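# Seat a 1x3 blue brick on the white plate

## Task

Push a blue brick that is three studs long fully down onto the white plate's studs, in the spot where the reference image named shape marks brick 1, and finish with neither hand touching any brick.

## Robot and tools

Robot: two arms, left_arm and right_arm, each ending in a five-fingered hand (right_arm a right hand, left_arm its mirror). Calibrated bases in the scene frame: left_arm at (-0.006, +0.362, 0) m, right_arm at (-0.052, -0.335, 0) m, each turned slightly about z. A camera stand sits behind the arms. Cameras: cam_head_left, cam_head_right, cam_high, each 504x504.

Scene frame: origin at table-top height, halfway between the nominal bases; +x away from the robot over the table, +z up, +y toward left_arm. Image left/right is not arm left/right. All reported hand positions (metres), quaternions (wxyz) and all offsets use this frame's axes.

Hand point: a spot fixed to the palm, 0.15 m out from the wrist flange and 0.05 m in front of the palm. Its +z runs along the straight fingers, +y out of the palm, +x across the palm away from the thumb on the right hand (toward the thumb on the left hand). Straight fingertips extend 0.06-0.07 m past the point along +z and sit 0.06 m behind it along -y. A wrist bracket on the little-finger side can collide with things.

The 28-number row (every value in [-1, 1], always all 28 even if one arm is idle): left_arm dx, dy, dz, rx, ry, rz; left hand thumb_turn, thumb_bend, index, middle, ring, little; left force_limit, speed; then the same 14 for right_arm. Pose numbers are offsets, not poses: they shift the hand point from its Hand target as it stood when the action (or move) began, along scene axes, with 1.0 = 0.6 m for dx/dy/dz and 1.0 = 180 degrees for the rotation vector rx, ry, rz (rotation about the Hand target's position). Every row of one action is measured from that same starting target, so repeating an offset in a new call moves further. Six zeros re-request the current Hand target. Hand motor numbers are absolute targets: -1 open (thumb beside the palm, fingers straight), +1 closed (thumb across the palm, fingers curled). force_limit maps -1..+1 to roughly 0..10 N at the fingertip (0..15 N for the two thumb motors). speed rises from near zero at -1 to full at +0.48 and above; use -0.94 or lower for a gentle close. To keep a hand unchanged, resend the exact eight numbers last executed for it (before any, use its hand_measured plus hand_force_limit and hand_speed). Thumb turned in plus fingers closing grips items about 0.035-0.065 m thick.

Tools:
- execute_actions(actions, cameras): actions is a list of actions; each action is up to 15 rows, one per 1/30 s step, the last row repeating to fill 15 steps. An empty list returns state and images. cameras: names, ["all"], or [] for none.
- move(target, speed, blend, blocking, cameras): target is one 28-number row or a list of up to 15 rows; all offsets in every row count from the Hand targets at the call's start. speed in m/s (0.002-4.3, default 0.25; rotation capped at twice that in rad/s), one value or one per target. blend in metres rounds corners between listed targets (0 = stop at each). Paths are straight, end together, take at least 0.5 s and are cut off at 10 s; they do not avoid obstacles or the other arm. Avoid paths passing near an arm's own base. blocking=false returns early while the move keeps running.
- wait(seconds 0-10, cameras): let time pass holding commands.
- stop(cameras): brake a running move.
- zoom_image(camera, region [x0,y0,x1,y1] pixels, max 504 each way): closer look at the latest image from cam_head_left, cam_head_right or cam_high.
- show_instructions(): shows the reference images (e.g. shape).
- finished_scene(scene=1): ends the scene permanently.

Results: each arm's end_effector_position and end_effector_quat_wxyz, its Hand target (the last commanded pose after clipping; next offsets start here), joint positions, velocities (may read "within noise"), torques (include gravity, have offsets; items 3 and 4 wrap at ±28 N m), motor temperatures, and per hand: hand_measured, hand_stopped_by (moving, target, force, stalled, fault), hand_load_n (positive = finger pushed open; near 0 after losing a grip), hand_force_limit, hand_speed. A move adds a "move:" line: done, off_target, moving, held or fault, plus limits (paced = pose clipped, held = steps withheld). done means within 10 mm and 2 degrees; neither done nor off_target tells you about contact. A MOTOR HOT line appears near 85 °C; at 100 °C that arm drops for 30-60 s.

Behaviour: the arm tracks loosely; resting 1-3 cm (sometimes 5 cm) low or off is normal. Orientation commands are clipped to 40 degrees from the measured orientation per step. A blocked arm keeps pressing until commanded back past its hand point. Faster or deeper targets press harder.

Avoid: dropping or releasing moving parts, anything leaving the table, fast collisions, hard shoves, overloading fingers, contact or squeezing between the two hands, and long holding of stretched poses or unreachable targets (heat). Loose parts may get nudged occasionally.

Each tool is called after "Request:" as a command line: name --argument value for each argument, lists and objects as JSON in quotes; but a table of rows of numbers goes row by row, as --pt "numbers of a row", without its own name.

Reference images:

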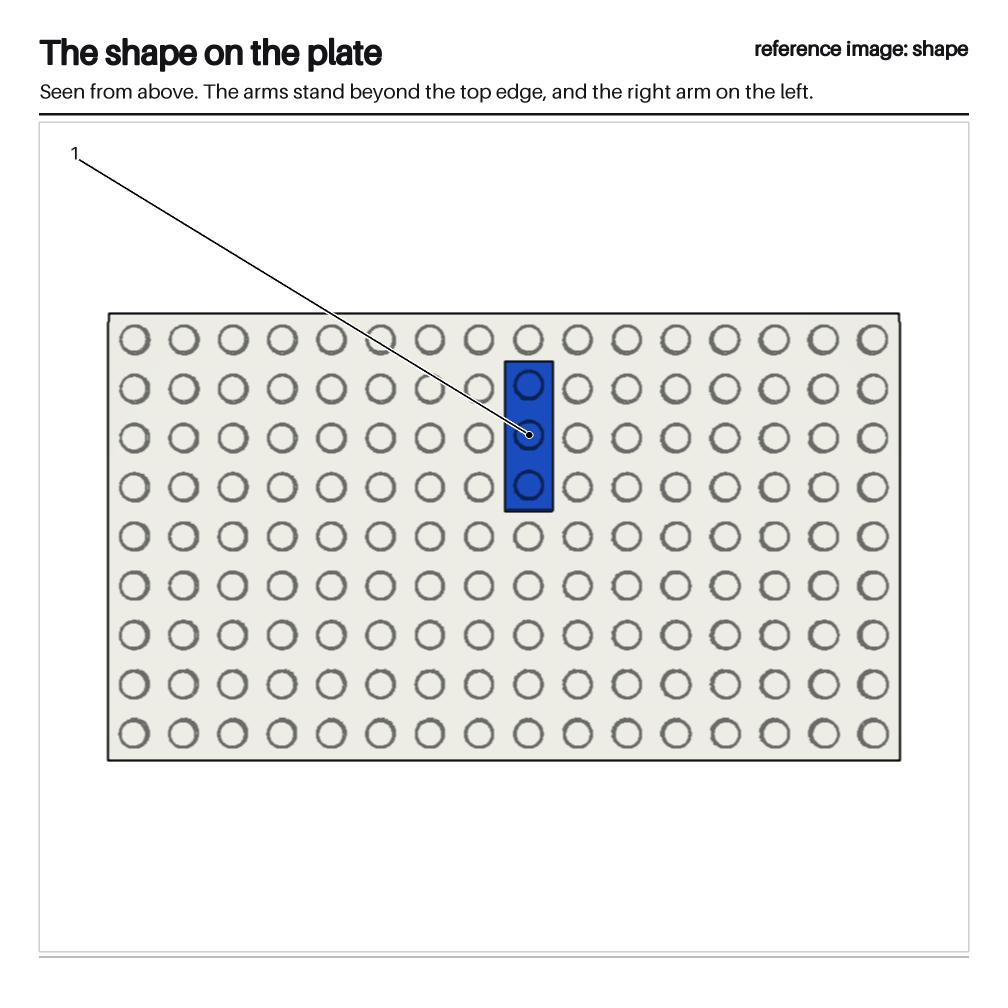

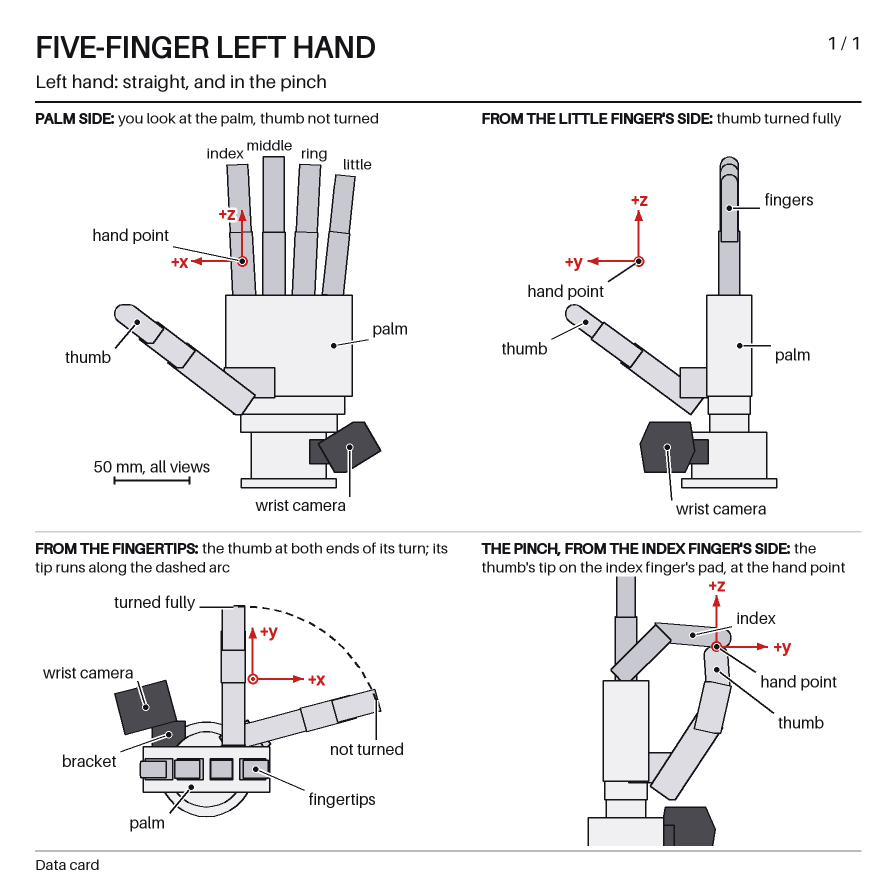

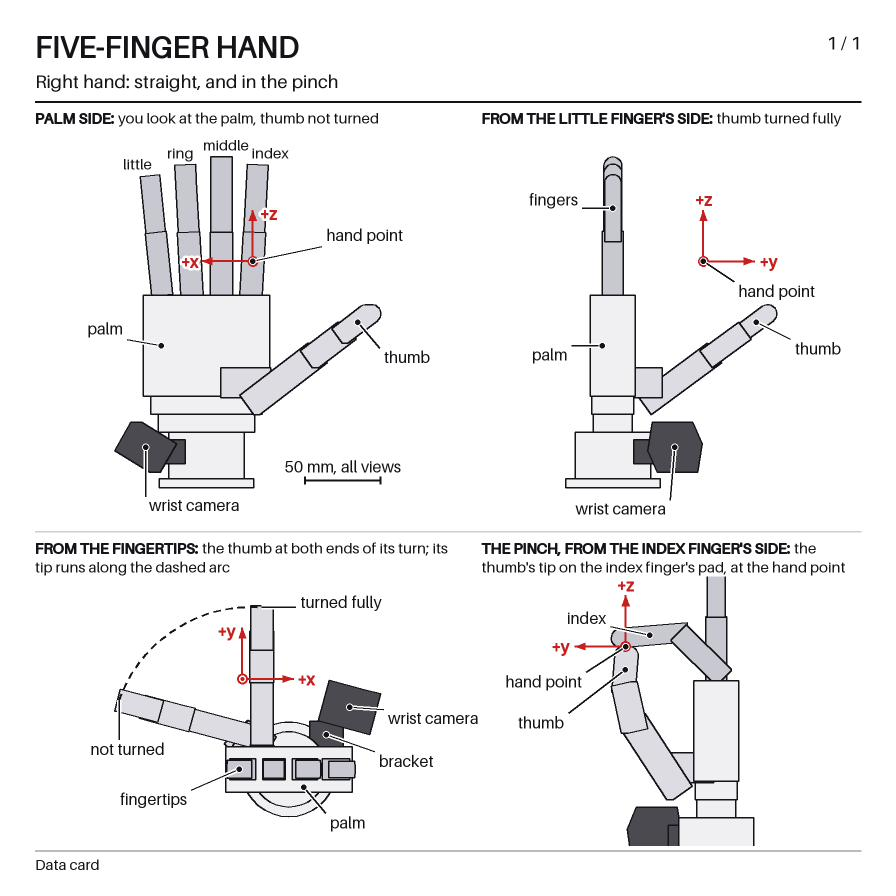

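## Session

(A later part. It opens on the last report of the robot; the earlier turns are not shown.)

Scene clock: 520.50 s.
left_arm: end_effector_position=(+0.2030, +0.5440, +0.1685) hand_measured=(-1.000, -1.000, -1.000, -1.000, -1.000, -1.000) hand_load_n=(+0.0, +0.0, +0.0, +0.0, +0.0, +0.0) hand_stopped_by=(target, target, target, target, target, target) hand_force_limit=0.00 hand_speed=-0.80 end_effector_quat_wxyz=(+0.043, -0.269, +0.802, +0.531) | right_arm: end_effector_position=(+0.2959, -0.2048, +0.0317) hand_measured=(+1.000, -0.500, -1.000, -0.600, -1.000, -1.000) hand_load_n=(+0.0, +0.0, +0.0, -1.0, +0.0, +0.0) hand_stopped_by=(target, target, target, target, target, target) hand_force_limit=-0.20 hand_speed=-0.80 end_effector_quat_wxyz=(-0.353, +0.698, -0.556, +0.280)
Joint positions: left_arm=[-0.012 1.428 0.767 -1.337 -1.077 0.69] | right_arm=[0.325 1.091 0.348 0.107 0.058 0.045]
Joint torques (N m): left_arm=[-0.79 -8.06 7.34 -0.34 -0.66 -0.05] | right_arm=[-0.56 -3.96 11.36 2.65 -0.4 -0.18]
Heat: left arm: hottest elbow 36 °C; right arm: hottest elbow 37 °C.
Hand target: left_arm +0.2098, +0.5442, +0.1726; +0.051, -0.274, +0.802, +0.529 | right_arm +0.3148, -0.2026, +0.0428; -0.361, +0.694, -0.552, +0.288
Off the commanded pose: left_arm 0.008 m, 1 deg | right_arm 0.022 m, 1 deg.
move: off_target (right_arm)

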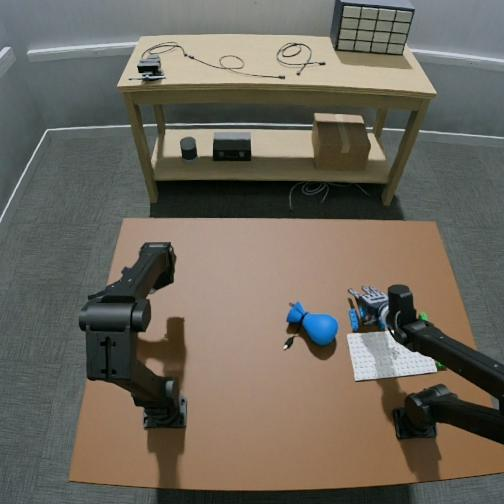

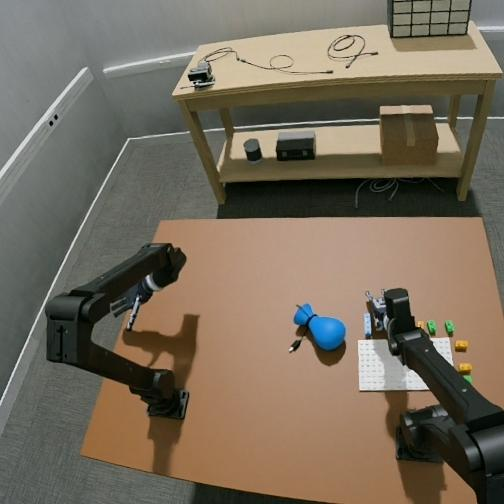

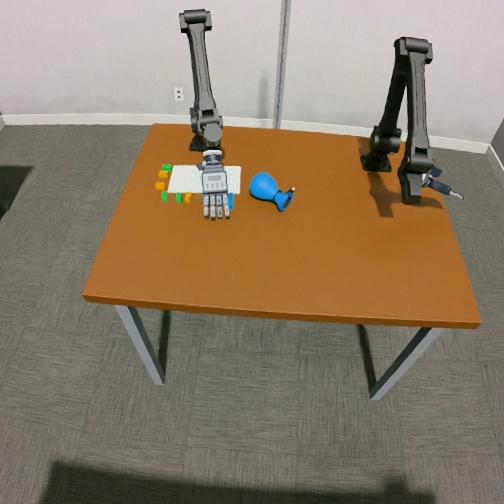

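Request:
move --target '[0,0,0,0,0,0,-1,-1,-1,-1,-1,-1,0.0,-0.8,0.022,0.005,0.0,0,0,-0.0194,1,-0.5,-1,-0.6,-1,-1,-0.2,-0.8]' --speed 0.06 --cameras '["all"]'

Request:
zoom_image --camera "cam_head_left" --region '[340, 285, 390, 335]'

Request:
zoom_image --camera "cam_high" --region '[200, 190, 240, 230]'

Scene clock: 533.40 s.
left_arm: end_effector_position=(+0.2030, +0.5440, +0.1685) hand_measured=(-1.000, -1.000, -1.000, -1.000, -1.000, -1.000) hand_load_n=(+0.0, +0.0, +0.0, +0.0, +0.0, +0.0) hand_stopped_by=(target, target, target, target, target, target) hand_force_limit=0.00 hand_speed=-0.80 end_effector_quat_wxyz=(+0.043, -0.269, +0.802, +0.531) | right_arm: end_effector_position=(+0.3103, -0.2092, +0.0315) hand_measured=(+1.000, -0.500, -1.000, -0.600, -1.000, -1.000) hand_load_n=(+0.0, +0.0, +0.0, -1.5, +0.0, +0.0) hand_stopped_by=(target, target, target, target, target, target) hand_force_limit=-0.20 hand_speed=-0.80 end_effector_quat_wxyz=(-0.341, +0.683, -0.575, +0.294)
Joint positions: left_arm=[-0.012 1.428 0.767 -1.337 -1.077 0.69] | right_arm=[0.328 1.134 0.377 0.115 0.115 0.074]
Joint torques (N m): left_arm=[-0.79 -8 7.34 -0.34 -0.66 -0.05] | right_arm=[1.67 -3.72 11.34 2.63 0.2 -0.04]
Heat: left arm: hottest elbow 36 °C; right arm: hottest elbow 39 °C.
Hand target: left_arm +0.2098, +0.5442, +0.1726; +0.051, -0.274, +0.802, +0.529 | right_arm +0.3280, -0.1996, +0.0426; -0.352, +0.677, -0.573, +0.299
Off the commanded pose: left_arm 0.008 m, 1 deg | right_arm 0.023 m, 2 deg.
move: off_target (right_arm)

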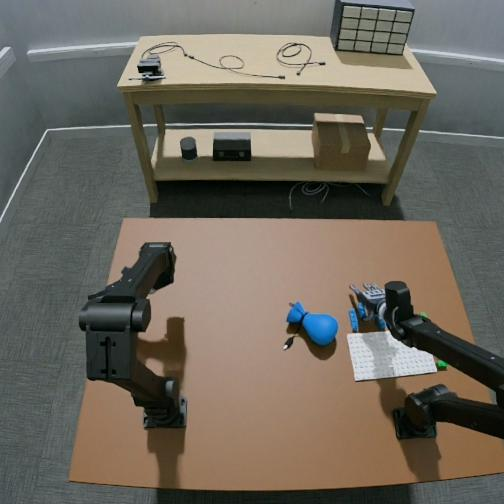

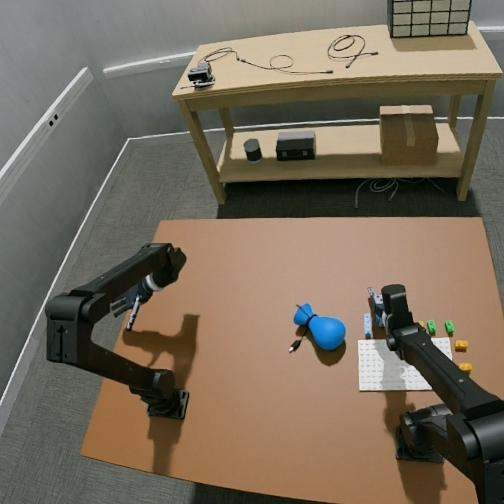

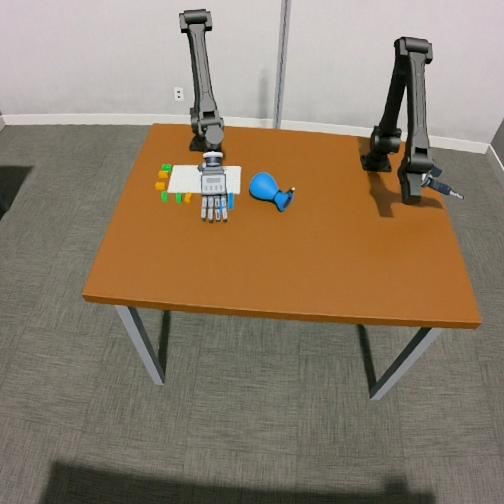

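Scaled by 10.080.

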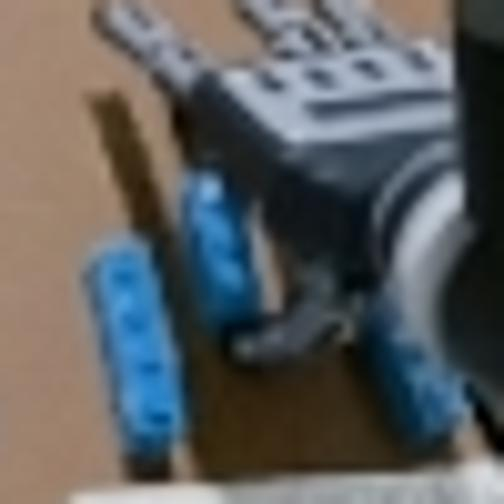

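Scaled by 12.600.

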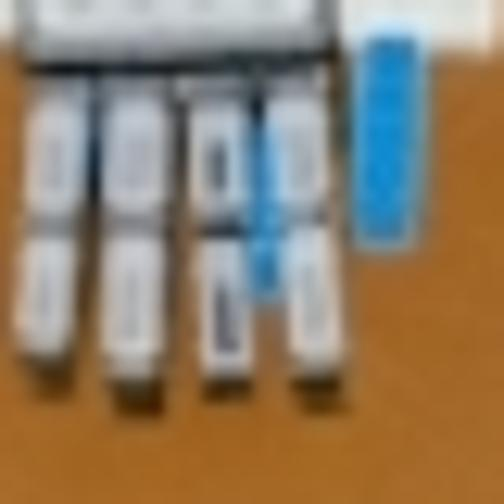

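Request:
move --target '[0,0,0,0,0,0,-1,-1,-1,-1,-1,-1,0.0,-0.8,-0.003,0.0108,0.0,0,0,0,1,-0.5,-1,-0.6,-1,-1,-0.2,-0.8]' --speed 0.06 --cameras '["all"]'

Request:
zoom_image --camera "cam_head_left" --region '[340, 285, 390, 335]'

Request:
zoom_image --camera "cam_high" --region '[200, 190, 240, 230]'

Scene clock: 540.07 s.
left_arm: end_effector_position=(+0.2030, +0.5440, +0.1685) hand_measured=(-1.000, -1.000, -1.000, -1.000, -1.000, -1.000) hand_load_n=(+0.0, +0.0, +0.0, +0.0, +0.0, +0.0) hand_stopped_by=(target, target, target, target, target, target) hand_force_limit=0.00 hand_speed=-0.80 end_effector_quat_wxyz=(+0.043, -0.269, +0.802, +0.531) | right_arm: end_effector_position=(+0.3094, -0.2056, +0.0314) hand_measured=(+1.000, -0.500, -1.000, -0.600, -1.000, -1.000) hand_load_n=(+0.0, +0.0, +0.0, -0.5, -0.5, +0.0) hand_stopped_by=(target, target, target, target, target, target) hand_force_limit=-0.20 hand_speed=-0.80 end_effector_quat_wxyz=(-0.339, +0.681, -0.576, +0.297)
Joint positions: left_arm=[-0.012 1.428 0.767 -1.337 -1.077 0.69] | right_arm=[0.349 1.134 0.377 0.115 0.14 0.086]
Joint torques (N m): left_arm=[-0.85 -8.06 7.34 -0.34 -0.66 -0.05] | right_arm=[1.61 -3.72 11.54 2.58 -0.02 0.05]
Heat: left arm: hottest elbow 36 °C; right arm: hottest elbow 39 °C.
Hand target: left_arm +0.2098, +0.5442, +0.1726; +0.051, -0.274, +0.802, +0.529 | right_arm +0.3262, -0.1931, +0.0428; -0.353, +0.677, -0.573, +0.299
Off the commanded pose: left_arm 0.008 m, 1 deg | right_arm 0.024 m, 2 deg.
move: off_target (right_arm)

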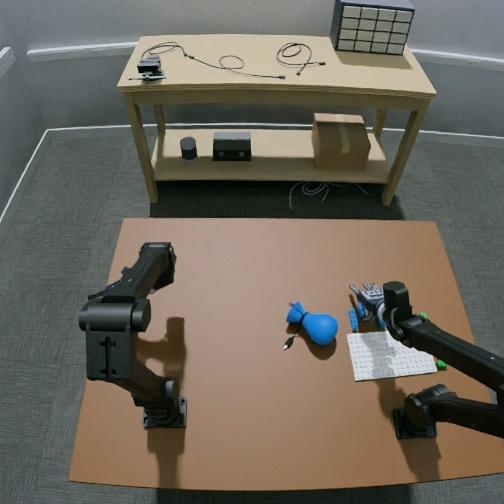

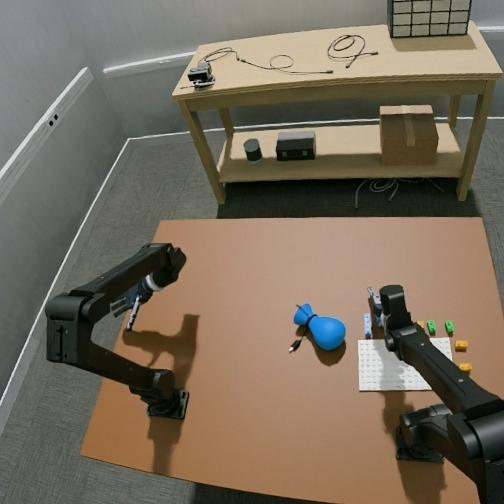

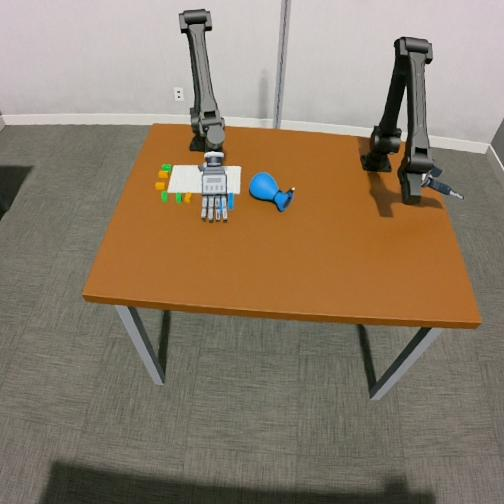

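Scaled by 10.080.

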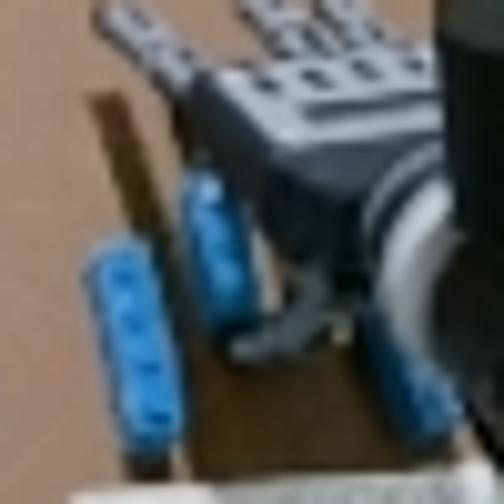

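Scaled by 12.600.

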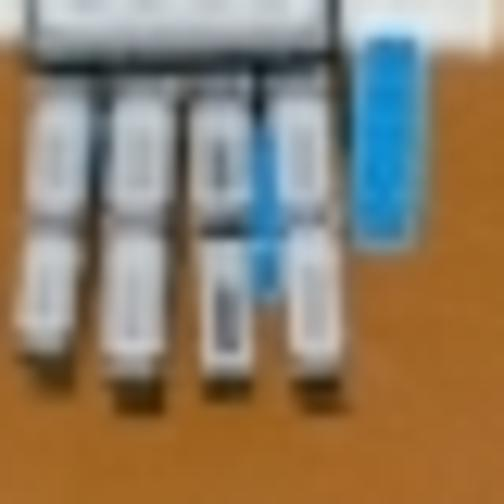

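Request:
move --target '[0,0,0,0,0,0,-1,-1,-1,-1,-1,-1,0.0,-0.8,-0.002,0.013,0.0,0,0,0.014,1,-0.5,-1,-0.6,-1,-1,-0.2,-0.8]' --speed 0.06 --cameras '["all"]'

Request:
zoom_image --camera "cam_head_left" --region '[340, 285, 390, 335]'

Request:
zoom_image --camera "cam_high" --region '[200, 190, 240, 230]'

Scene clock: 545.80 s.
left_arm: end_effector_position=(+0.2030, +0.5440, +0.1685) hand_measured=(-1.000, -1.000, -1.000, -1.000, -1.000, -1.000) hand_load_n=(+0.0, +0.0, +0.0, +0.0, +0.5, +0.0) hand_stopped_by=(target, target, target, target, target, target) hand_force_limit=0.00 hand_speed=-0.80 end_effector_quat_wxyz=(+0.043, -0.269, +0.802, +0.531) | right_arm: end_effector_position=(+0.3103, -0.2025, +0.0316) hand_measured=(+1.000, -0.500, -1.000, -0.600, -1.000, -1.000) hand_load_n=(+0.0, +0.0, +0.0, -0.5, +0.0, +0.0) hand_stopped_by=(target, target, target, target, target, target) hand_force_limit=-0.20 hand_speed=-0.80 end_effector_quat_wxyz=(-0.343, +0.684, -0.574, +0.293)
Joint positions: left_arm=[-0.012 1.428 0.767 -1.337 -1.077 0.69] | right_arm=[0.349 1.141 0.381 0.118 0.127 0.085]
Joint torques (N m): left_arm=[-0.79 -8 7.34 -0.32 -0.66 -0.05] | right_arm=[2.67 -4.37 11.34 2.66 -0.76 -0.16]
Heat: left arm: hottest elbow 36 °C; right arm: hottest elbow 39 °C.
Hand target: left_arm +0.2098, +0.5442, +0.1726; +0.051, -0.274, +0.802, +0.529 | right_arm +0.3250, -0.1853, +0.0428; -0.359, +0.689, -0.558, +0.291
Off the commanded pose: left_arm 0.008 m, 1 deg | right_arm 0.025 m, 3 deg.
move: off_target (right_arm)

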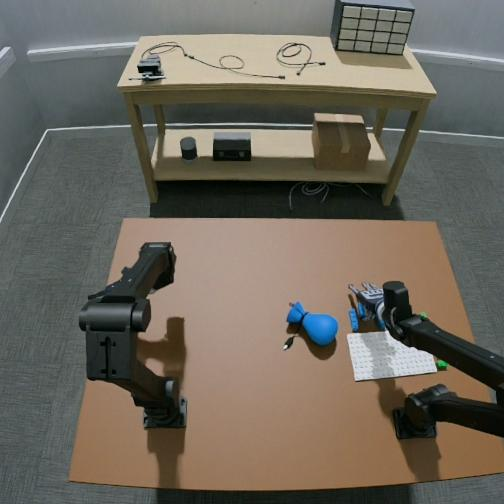

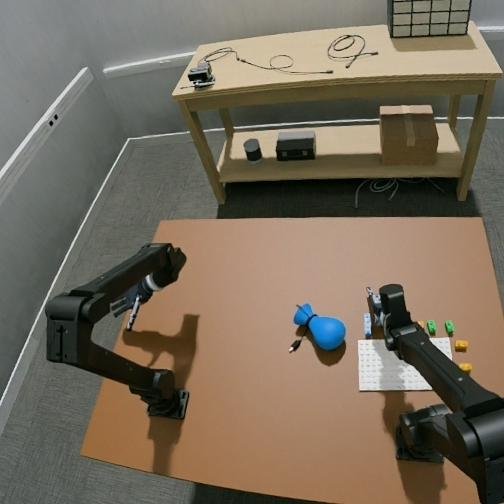

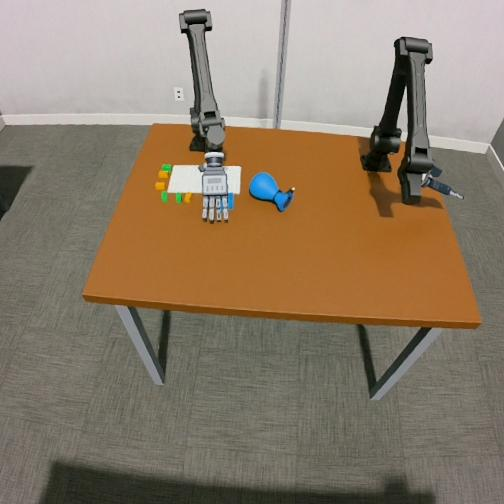

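Scaled by 10.080.

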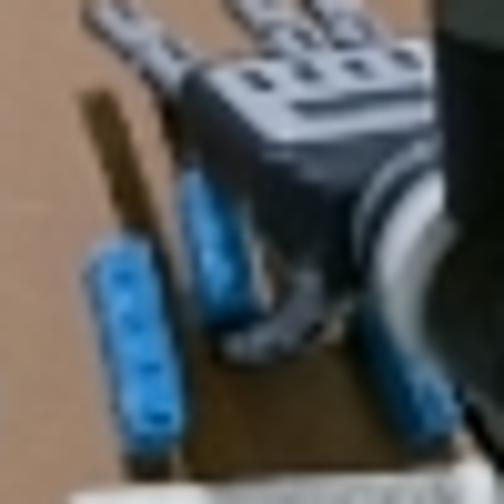

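Scaled by 12.600.

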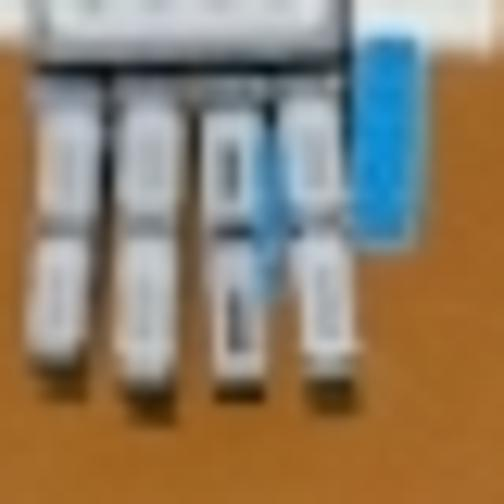

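Request:
move --target '[0,0,0,0,0,0,-1,-1,-1,-1,-1,-1,0.0,-0.8,0,0,0,0,0,0,1,-0.5,-1,-0.05,-1,-1,-0.3,-0.8]' --speed 0.06 --cameras '["all"]'

Request:
zoom_image --camera "cam_head_left" --region '[340, 285, 390, 335]'

Request:
zoom_image --camera "cam_high" --region '[200, 190, 240, 230]'

Scene clock: 550.77 s.
left_arm: end_effector_position=(+0.2030, +0.5440, +0.1685) hand_measured=(-1.000, -1.000, -1.000, -1.000, -1.000, -1.000) hand_load_n=(+0.0, +0.0, +0.5, +0.0, +0.0, +0.0) hand_stopped_by=(target, target, target, target, target, target) hand_force_limit=0.00 hand_speed=-0.80 end_effector_quat_wxyz=(+0.043, -0.269, +0.802, +0.531) | right_arm: end_effector_position=(+0.3167, -0.1952, +0.0378) hand_measured=(+1.000, -0.500, -1.000, -0.234, -1.000, -1.000) hand_load_n=(+0.0, +2.0, -0.5, +4.0, +0.0, +0.0) hand_stopped_by=(target, target, target, force, target, target) hand_force_limit=-0.30 hand_speed=-0.80 end_effector_quat_wxyz=(-0.354, +0.684, -0.567, +0.292)
Joint positions: left_arm=[-0.012 1.428 0.767 -1.337 -1.077 0.69] | right_arm=[0.356 1.148 0.395 0.132 0.115 0.084]
Joint torques (N m): left_arm=[-0.79 -8.06 7.34 -0.32 -0.66 -0.05] | right_arm=[1.85 -4.42 10.39 2.41 -0.22 -0.18]
Heat: left arm: hottest elbow 36 °C; right arm: hottest elbow 39 °C.
Hand target: left_arm +0.2098, +0.5442, +0.1726; +0.051, -0.274, +0.802, +0.529 | right_arm +0.3250, -0.1853, +0.0428; -0.359, +0.689, -0.558, +0.291
Off the commanded pose: left_arm 0.008 m, 1 deg | right_arm 0.014 m, 1 deg.
move: off_target (right_arm)

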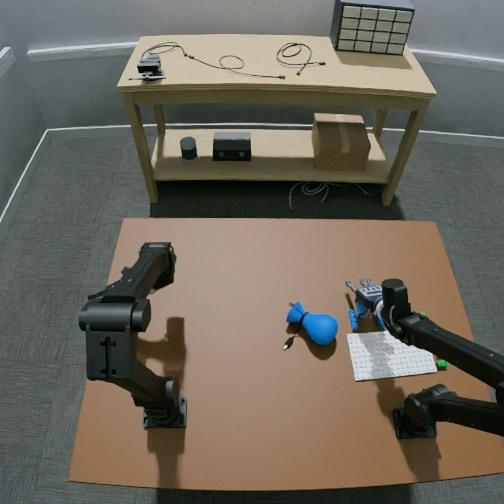

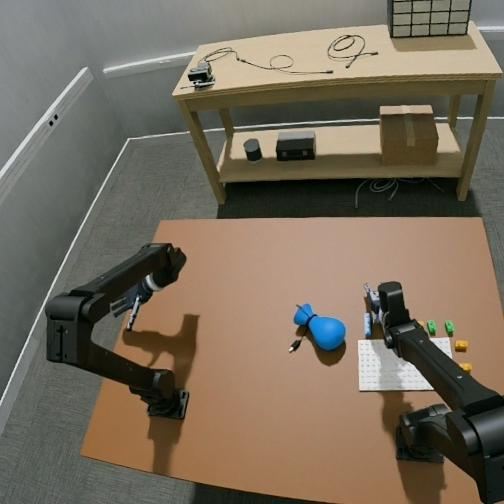

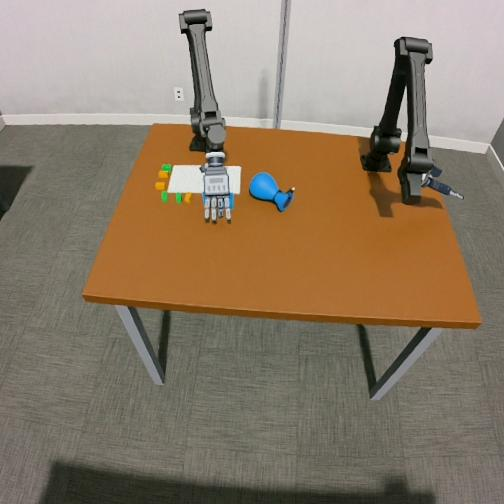

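Scaled by 10.080.

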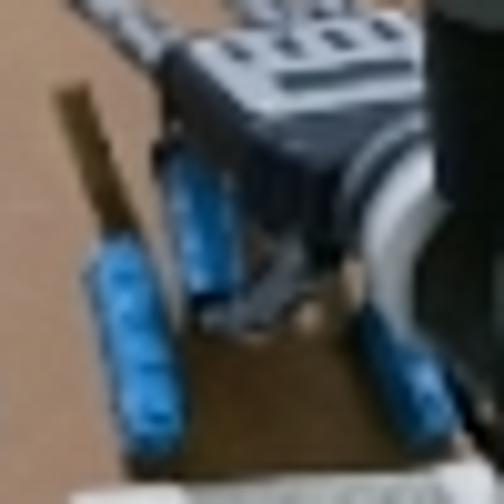

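Scaled by 12.600.

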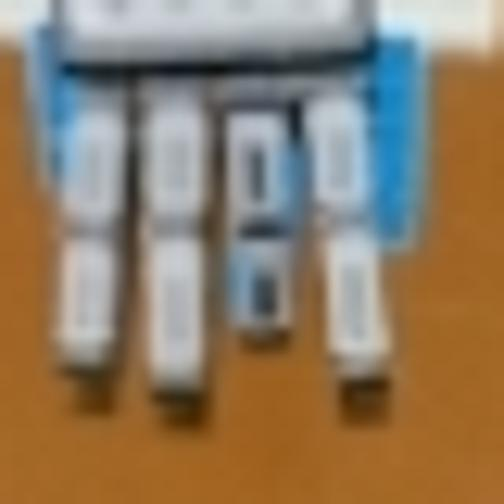

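Request:
move --target '[0,0,0,0,0,0,-1,-1,-1,-1,-1,-1,0.0,-0.8,0,0,0.11,0,0,0,1,-0.5,-1,-0.05,-1,-1,-0.3,-0.8]' --speed 0.08 --cameras '["all"]'

Request:
zoom_image --camera "cam_head_left" --region '[340, 265, 410, 335]'

Request:
zoom_image --camera "cam_high" --region '[190, 165, 250, 225]'

Request:
zoom_image --camera "cam_head_right" --region '[350, 275, 410, 335]'

Scene clock: 560.43 s.
left_arm: end_effector_position=(+0.2030, +0.5440, +0.1685) hand_measured=(-1.000, -1.000, -1.000, -1.000, -1.000, -1.000) hand_load_n=(+0.0, +0.0, -0.5, +0.0, +0.0, +0.0) hand_stopped_by=(target, target, target, target, target, target) hand_force_limit=0.00 hand_speed=-0.80 end_effector_quat_wxyz=(+0.043, -0.269, +0.802, +0.531) | right_arm: end_effector_position=(+0.3057, -0.1979, +0.0772) hand_measured=(+1.000, -0.500, -1.000, -0.234, -1.000, -1.000) hand_load_n=(+0.0, +2.5, +0.0, +3.5, +0.0, +0.0) hand_stopped_by=(target, target, target, force, target, target) hand_force_limit=-0.30 hand_speed=-0.80 end_effector_quat_wxyz=(-0.335, +0.695, -0.572, +0.279)
Joint positions: left_arm=[-0.012 1.428 0.767 -1.337 -1.077 0.69] | right_arm=[0.357 1.014 0.473 -0.133 0.112 0.084]
Joint torques (N m): left_arm=[-0.79 -8 7.34 -0.34 -0.66 -0.05] | right_arm=[1.9 -6.07 14.11 1.99 -0.12 -0.15]
Heat: left arm: hottest elbow 37 °C; right arm: hottest elbow 39 °C.
Hand target: left_arm +0.2098, +0.5442, +0.1726; +0.051, -0.274, +0.802, +0.529 | right_arm +0.3250, -0.1853, +0.1088; -0.359, +0.690, -0.558, +0.291
Off the commanded pose: left_arm 0.008 m, 1 deg | right_arm 0.039 m, 4 deg.
move: off_target (right_arm)

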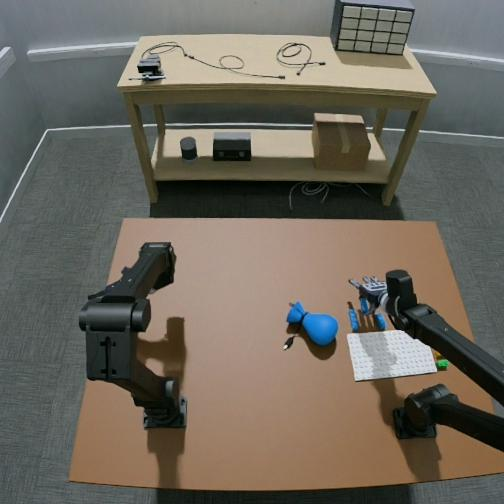

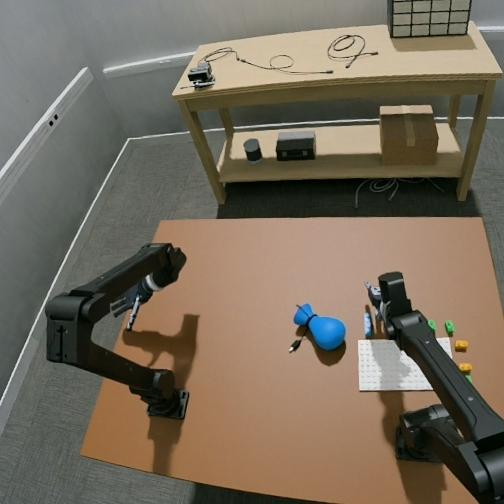

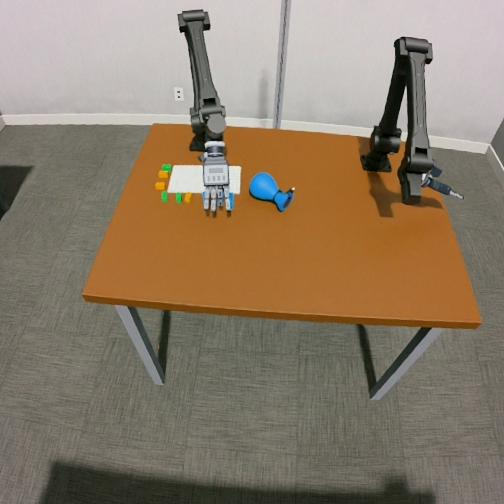

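Scaled by 7.200.

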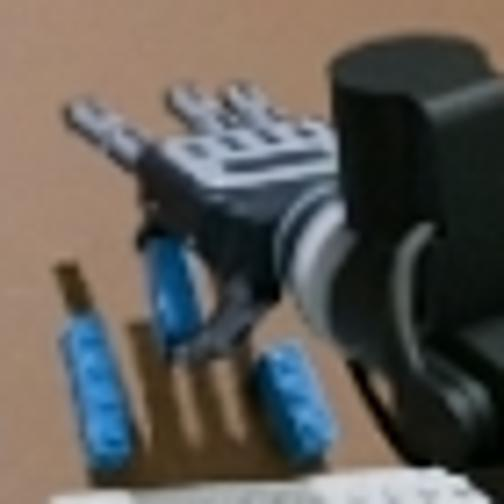

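Scaled by 8.400.

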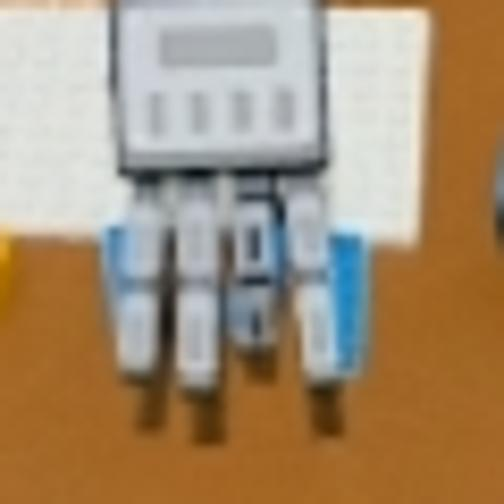

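Scaled by 8.400.

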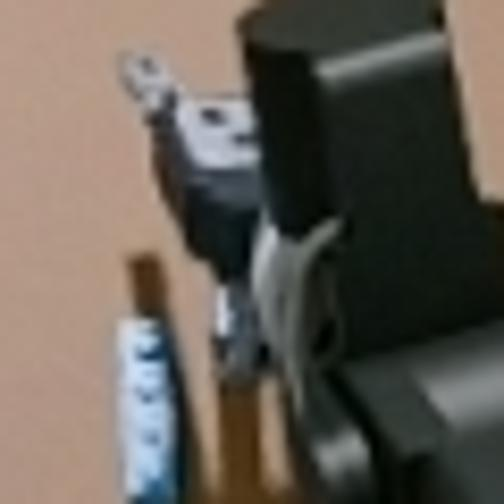

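Request:
move --target '[0,0,0,0,0,0,-1,-1,-1,-1,-1,-1,0.0,-0.8,-0.283,-0.15,0.05,0,0,0,1,-0.5,-1,-0.05,-1,-1,-0.3,-0.8]' --speed 0.12 --cameras '["all"]'

Request:
zoom_image --camera "cam_head_left" --region '[340, 300, 440, 400]'

Request:
zoom_image --camera "cam_high" --region '[160, 130, 250, 220]'

Request:
zoom_image --camera "cam_head_right" --region '[350, 300, 450, 400]'

Scene clock: 651.57 s.
left_arm: end_effector_position=(+0.2030, +0.5440, +0.1685) hand_measured=(-1.000, -1.000, -1.000, -1.000, -1.000, -1.000) hand_load_n=(+0.0, +0.0, +0.0, +0.0, +0.0, +0.0) hand_stopped_by=(target, target, target, target, target, target) hand_force_limit=0.00 hand_speed=-0.80 end_effector_quat_wxyz=(+0.043, -0.269, +0.802, +0.531) | right_arm: end_effector_position=(+0.1547, -0.2719, +0.1325) hand_measured=(+1.000, -0.500, -1.000, -0.234, -1.000, -1.000) hand_load_n=(+0.0, +3.0, +0.0, +3.5, +0.0, +0.0) hand_stopped_by=(target, target, target, force, target, target) hand_force_limit=-0.30 hand_speed=-0.80 end_effector_quat_wxyz=(-0.358, +0.692, -0.560, +0.283)
Joint positions: left_arm=[-0.012 1.428 0.767 -1.337 -1.077 0.69] | right_arm=[0.088 0.168 0.371 -0.832 -0.129 -0.082]
Joint torques (N m): left_arm=[-0.79 -8.06 7.32 -0.32 -0.66 -0.05] | right_arm=[-0.73 0.56 11.38 2.09 -0.29 -0.24]
Heat: left arm: hottest elbow 37 °C; right arm: hottest elbow 42 °C.
Hand target: left_arm +0.2098, +0.5442, +0.1726; +0.051, -0.274, +0.802, +0.529 | right_arm +0.1552, -0.2753, +0.1388; -0.359, +0.690, -0.558, +0.291
Off the commanded pose: left_arm 0.008 m, 1 deg | right_arm 0.007 m, 1 deg.
move: done

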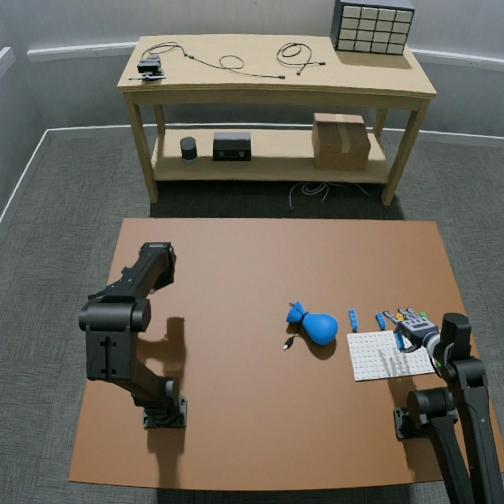

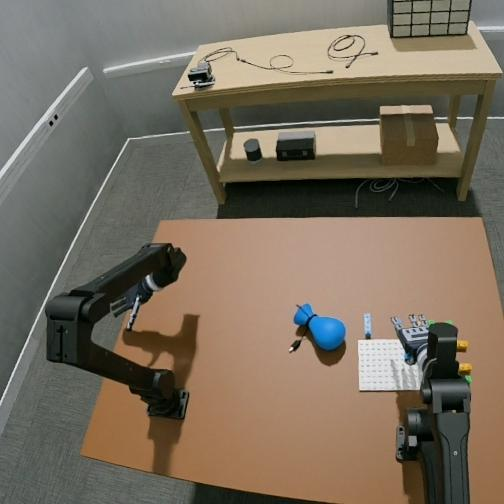

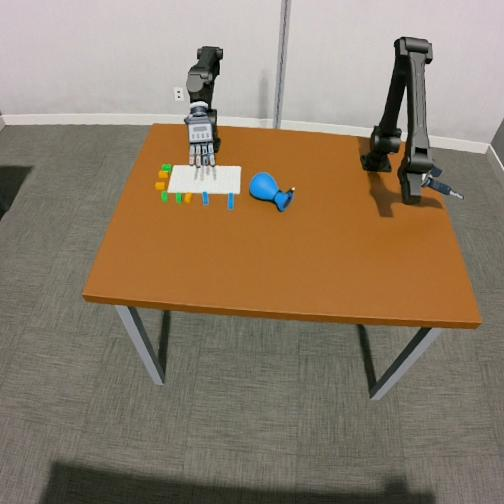

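Scaled by 5.040.

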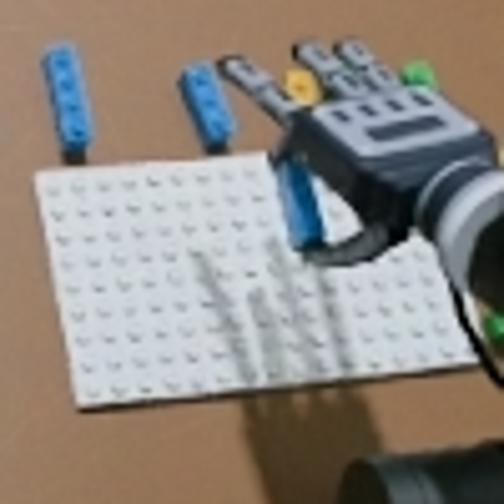

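Scaled by 5.600.

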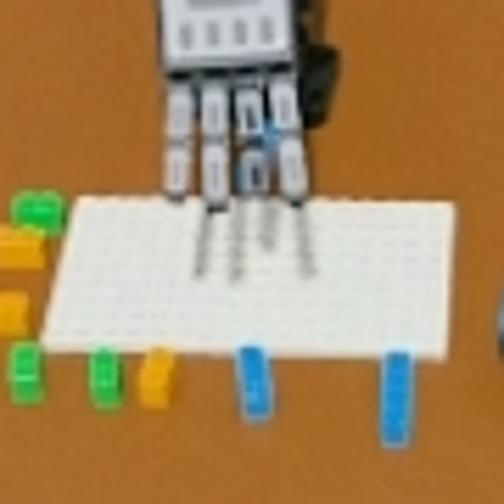

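Scaled by 5.040.

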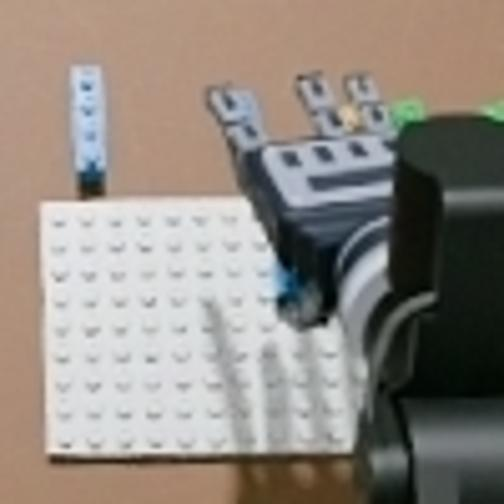

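Request:
zoom_image --camera "cam_head_left" --region '[343, 325, 393, 385]'

Request:
zoom_image --camera "cam_head_left" --region '[390, 325, 440, 385]'

Request:
zoom_image --camera "cam_high" --region '[165, 155, 245, 200]'

Scaled by 8.400.

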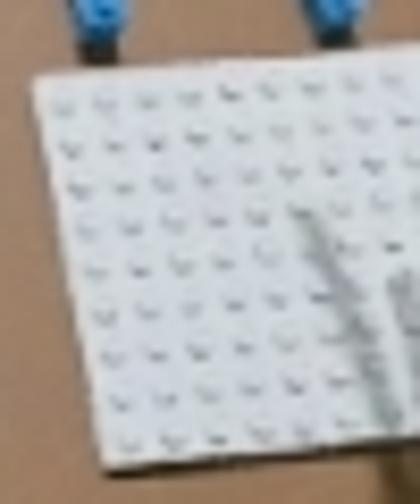

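Scaled by 8.400.

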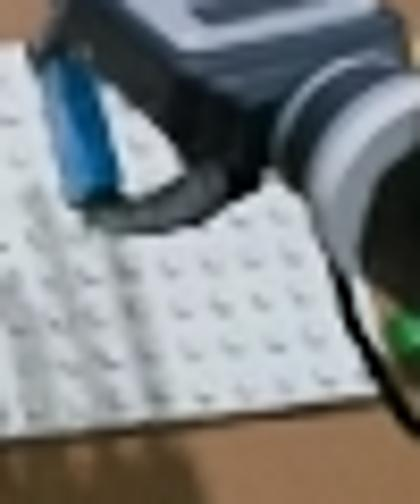

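Scaled by 6.300.

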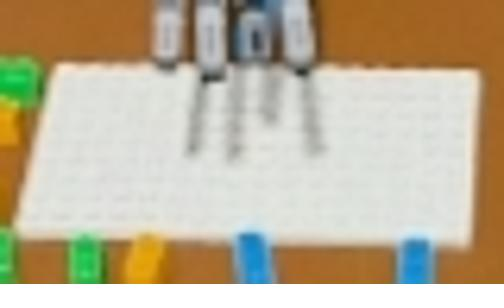

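Request:
move --target '[0,0,0,0,0,0,-1,-1,-1,-1,-1,-1,0.0,-0.8,-0.0358,0.0025,-0.075,-0.0068,0.0355,0,1,-0.5,-1,-0.05,-1,-1,-0.3,-0.8]' --speed 0.1 --cameras '["all"]'

Request:
zoom_image --camera "cam_head_left" --region '[370, 320, 430, 380]'

Request:
zoom_image --camera "cam_high" --region '[180, 145, 240, 205]'

Request:
zoom_image --camera "cam_head_right" --region '[380, 320, 440, 380]'

Scene clock: 839.50 s.
left_arm: end_effector_position=(+0.2030, +0.5440, +0.1685) hand_measured=(-1.000, -1.000, -1.000, -1.000, -1.000, -1.000) hand_load_n=(+0.0, +0.0, +0.0, +0.0, +0.0, +0.0) hand_stopped_by=(target, target, target, target, target, target) hand_force_limit=0.00 hand_speed=-0.80 end_effector_quat_wxyz=(+0.043, -0.269, +0.802, +0.531) | right_arm: end_effector_position=(+0.1356, -0.2766, +0.0930) hand_measured=(+1.000, -0.500, -1.000, -0.234, -1.000, -1.000) hand_load_n=(+0.0, +2.5, -0.5, +3.5, +0.5, +0.0) hand_stopped_by=(target, target, target, force, target, target) hand_force_limit=-0.30 hand_speed=-0.80 end_effector_quat_wxyz=(-0.317, +0.708, -0.574, +0.261)
Joint positions: left_arm=[-0.012 1.428 0.767 -1.337 -1.077 0.69] | right_arm=[0.113 0.155 0.313 -0.885 -0.085 -0.082]
Joint torques (N m): left_arm=[-0.79 -8 7.34 -0.32 -0.66 -0.05] | right_arm=[1.79 0.44 10.44 1.89 -0.12 -0.01]
Motor temperatures (°C): left_arm=[29 31 37 28 29 27] | right_arm=[28 32 42 28 29 28]
Heat: left arm: hottest elbow 37 °C; right arm: hottest elbow 42 °C.
Hand target: left_arm +0.2098, +0.5442, +0.1726; +0.051, -0.274, +0.802, +0.529 | right_arm +0.1337, -0.2737, +0.0938; -0.320, +0.709, -0.574, +0.258
Off the commanded pose: left_arm 0.008 m, 1 deg | right_arm 0.003 m, 0 deg.
move: done

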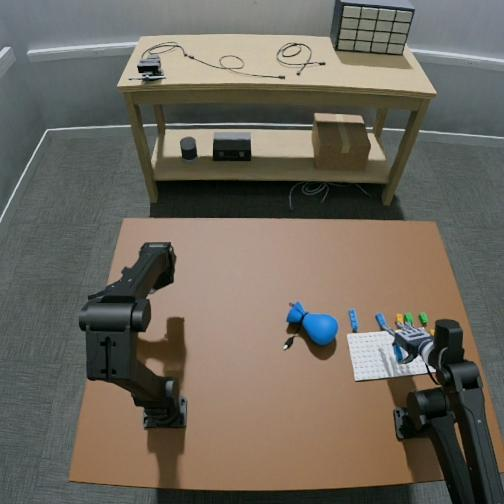

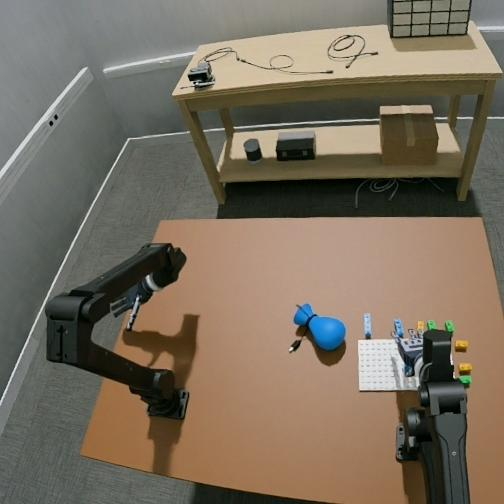

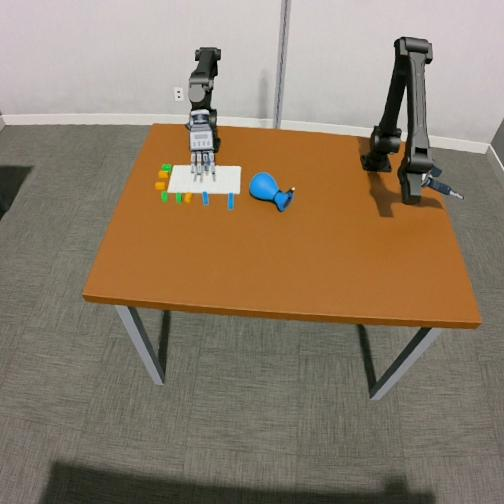

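Scaled by 8.400.

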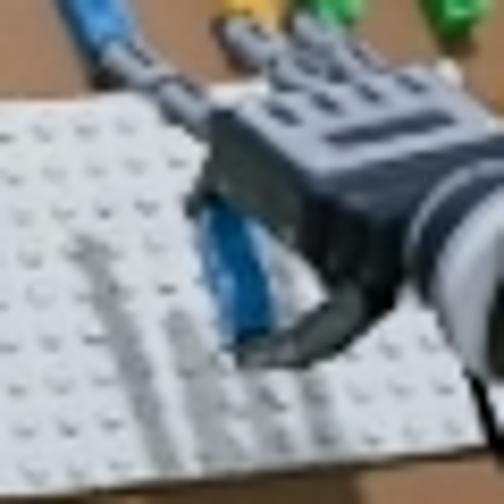

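Scaled by 8.400.

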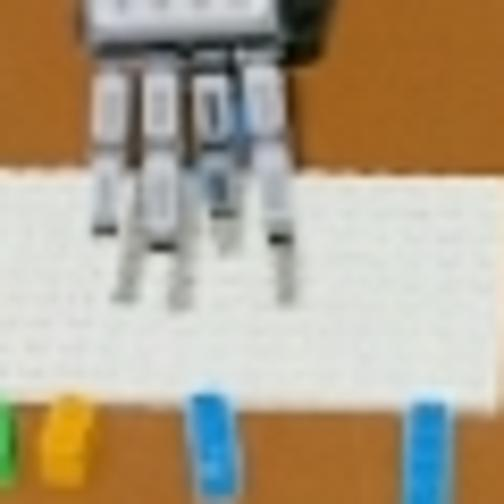

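Scaled by 8.400.

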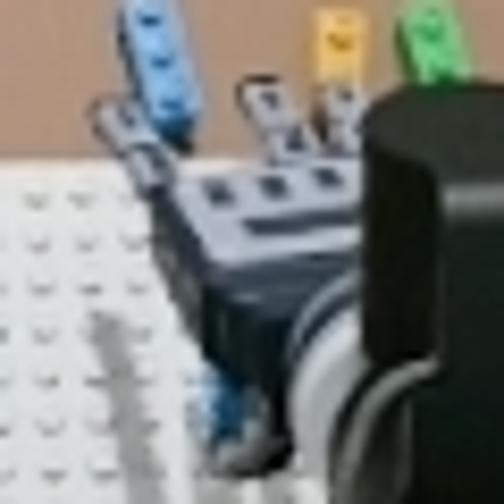

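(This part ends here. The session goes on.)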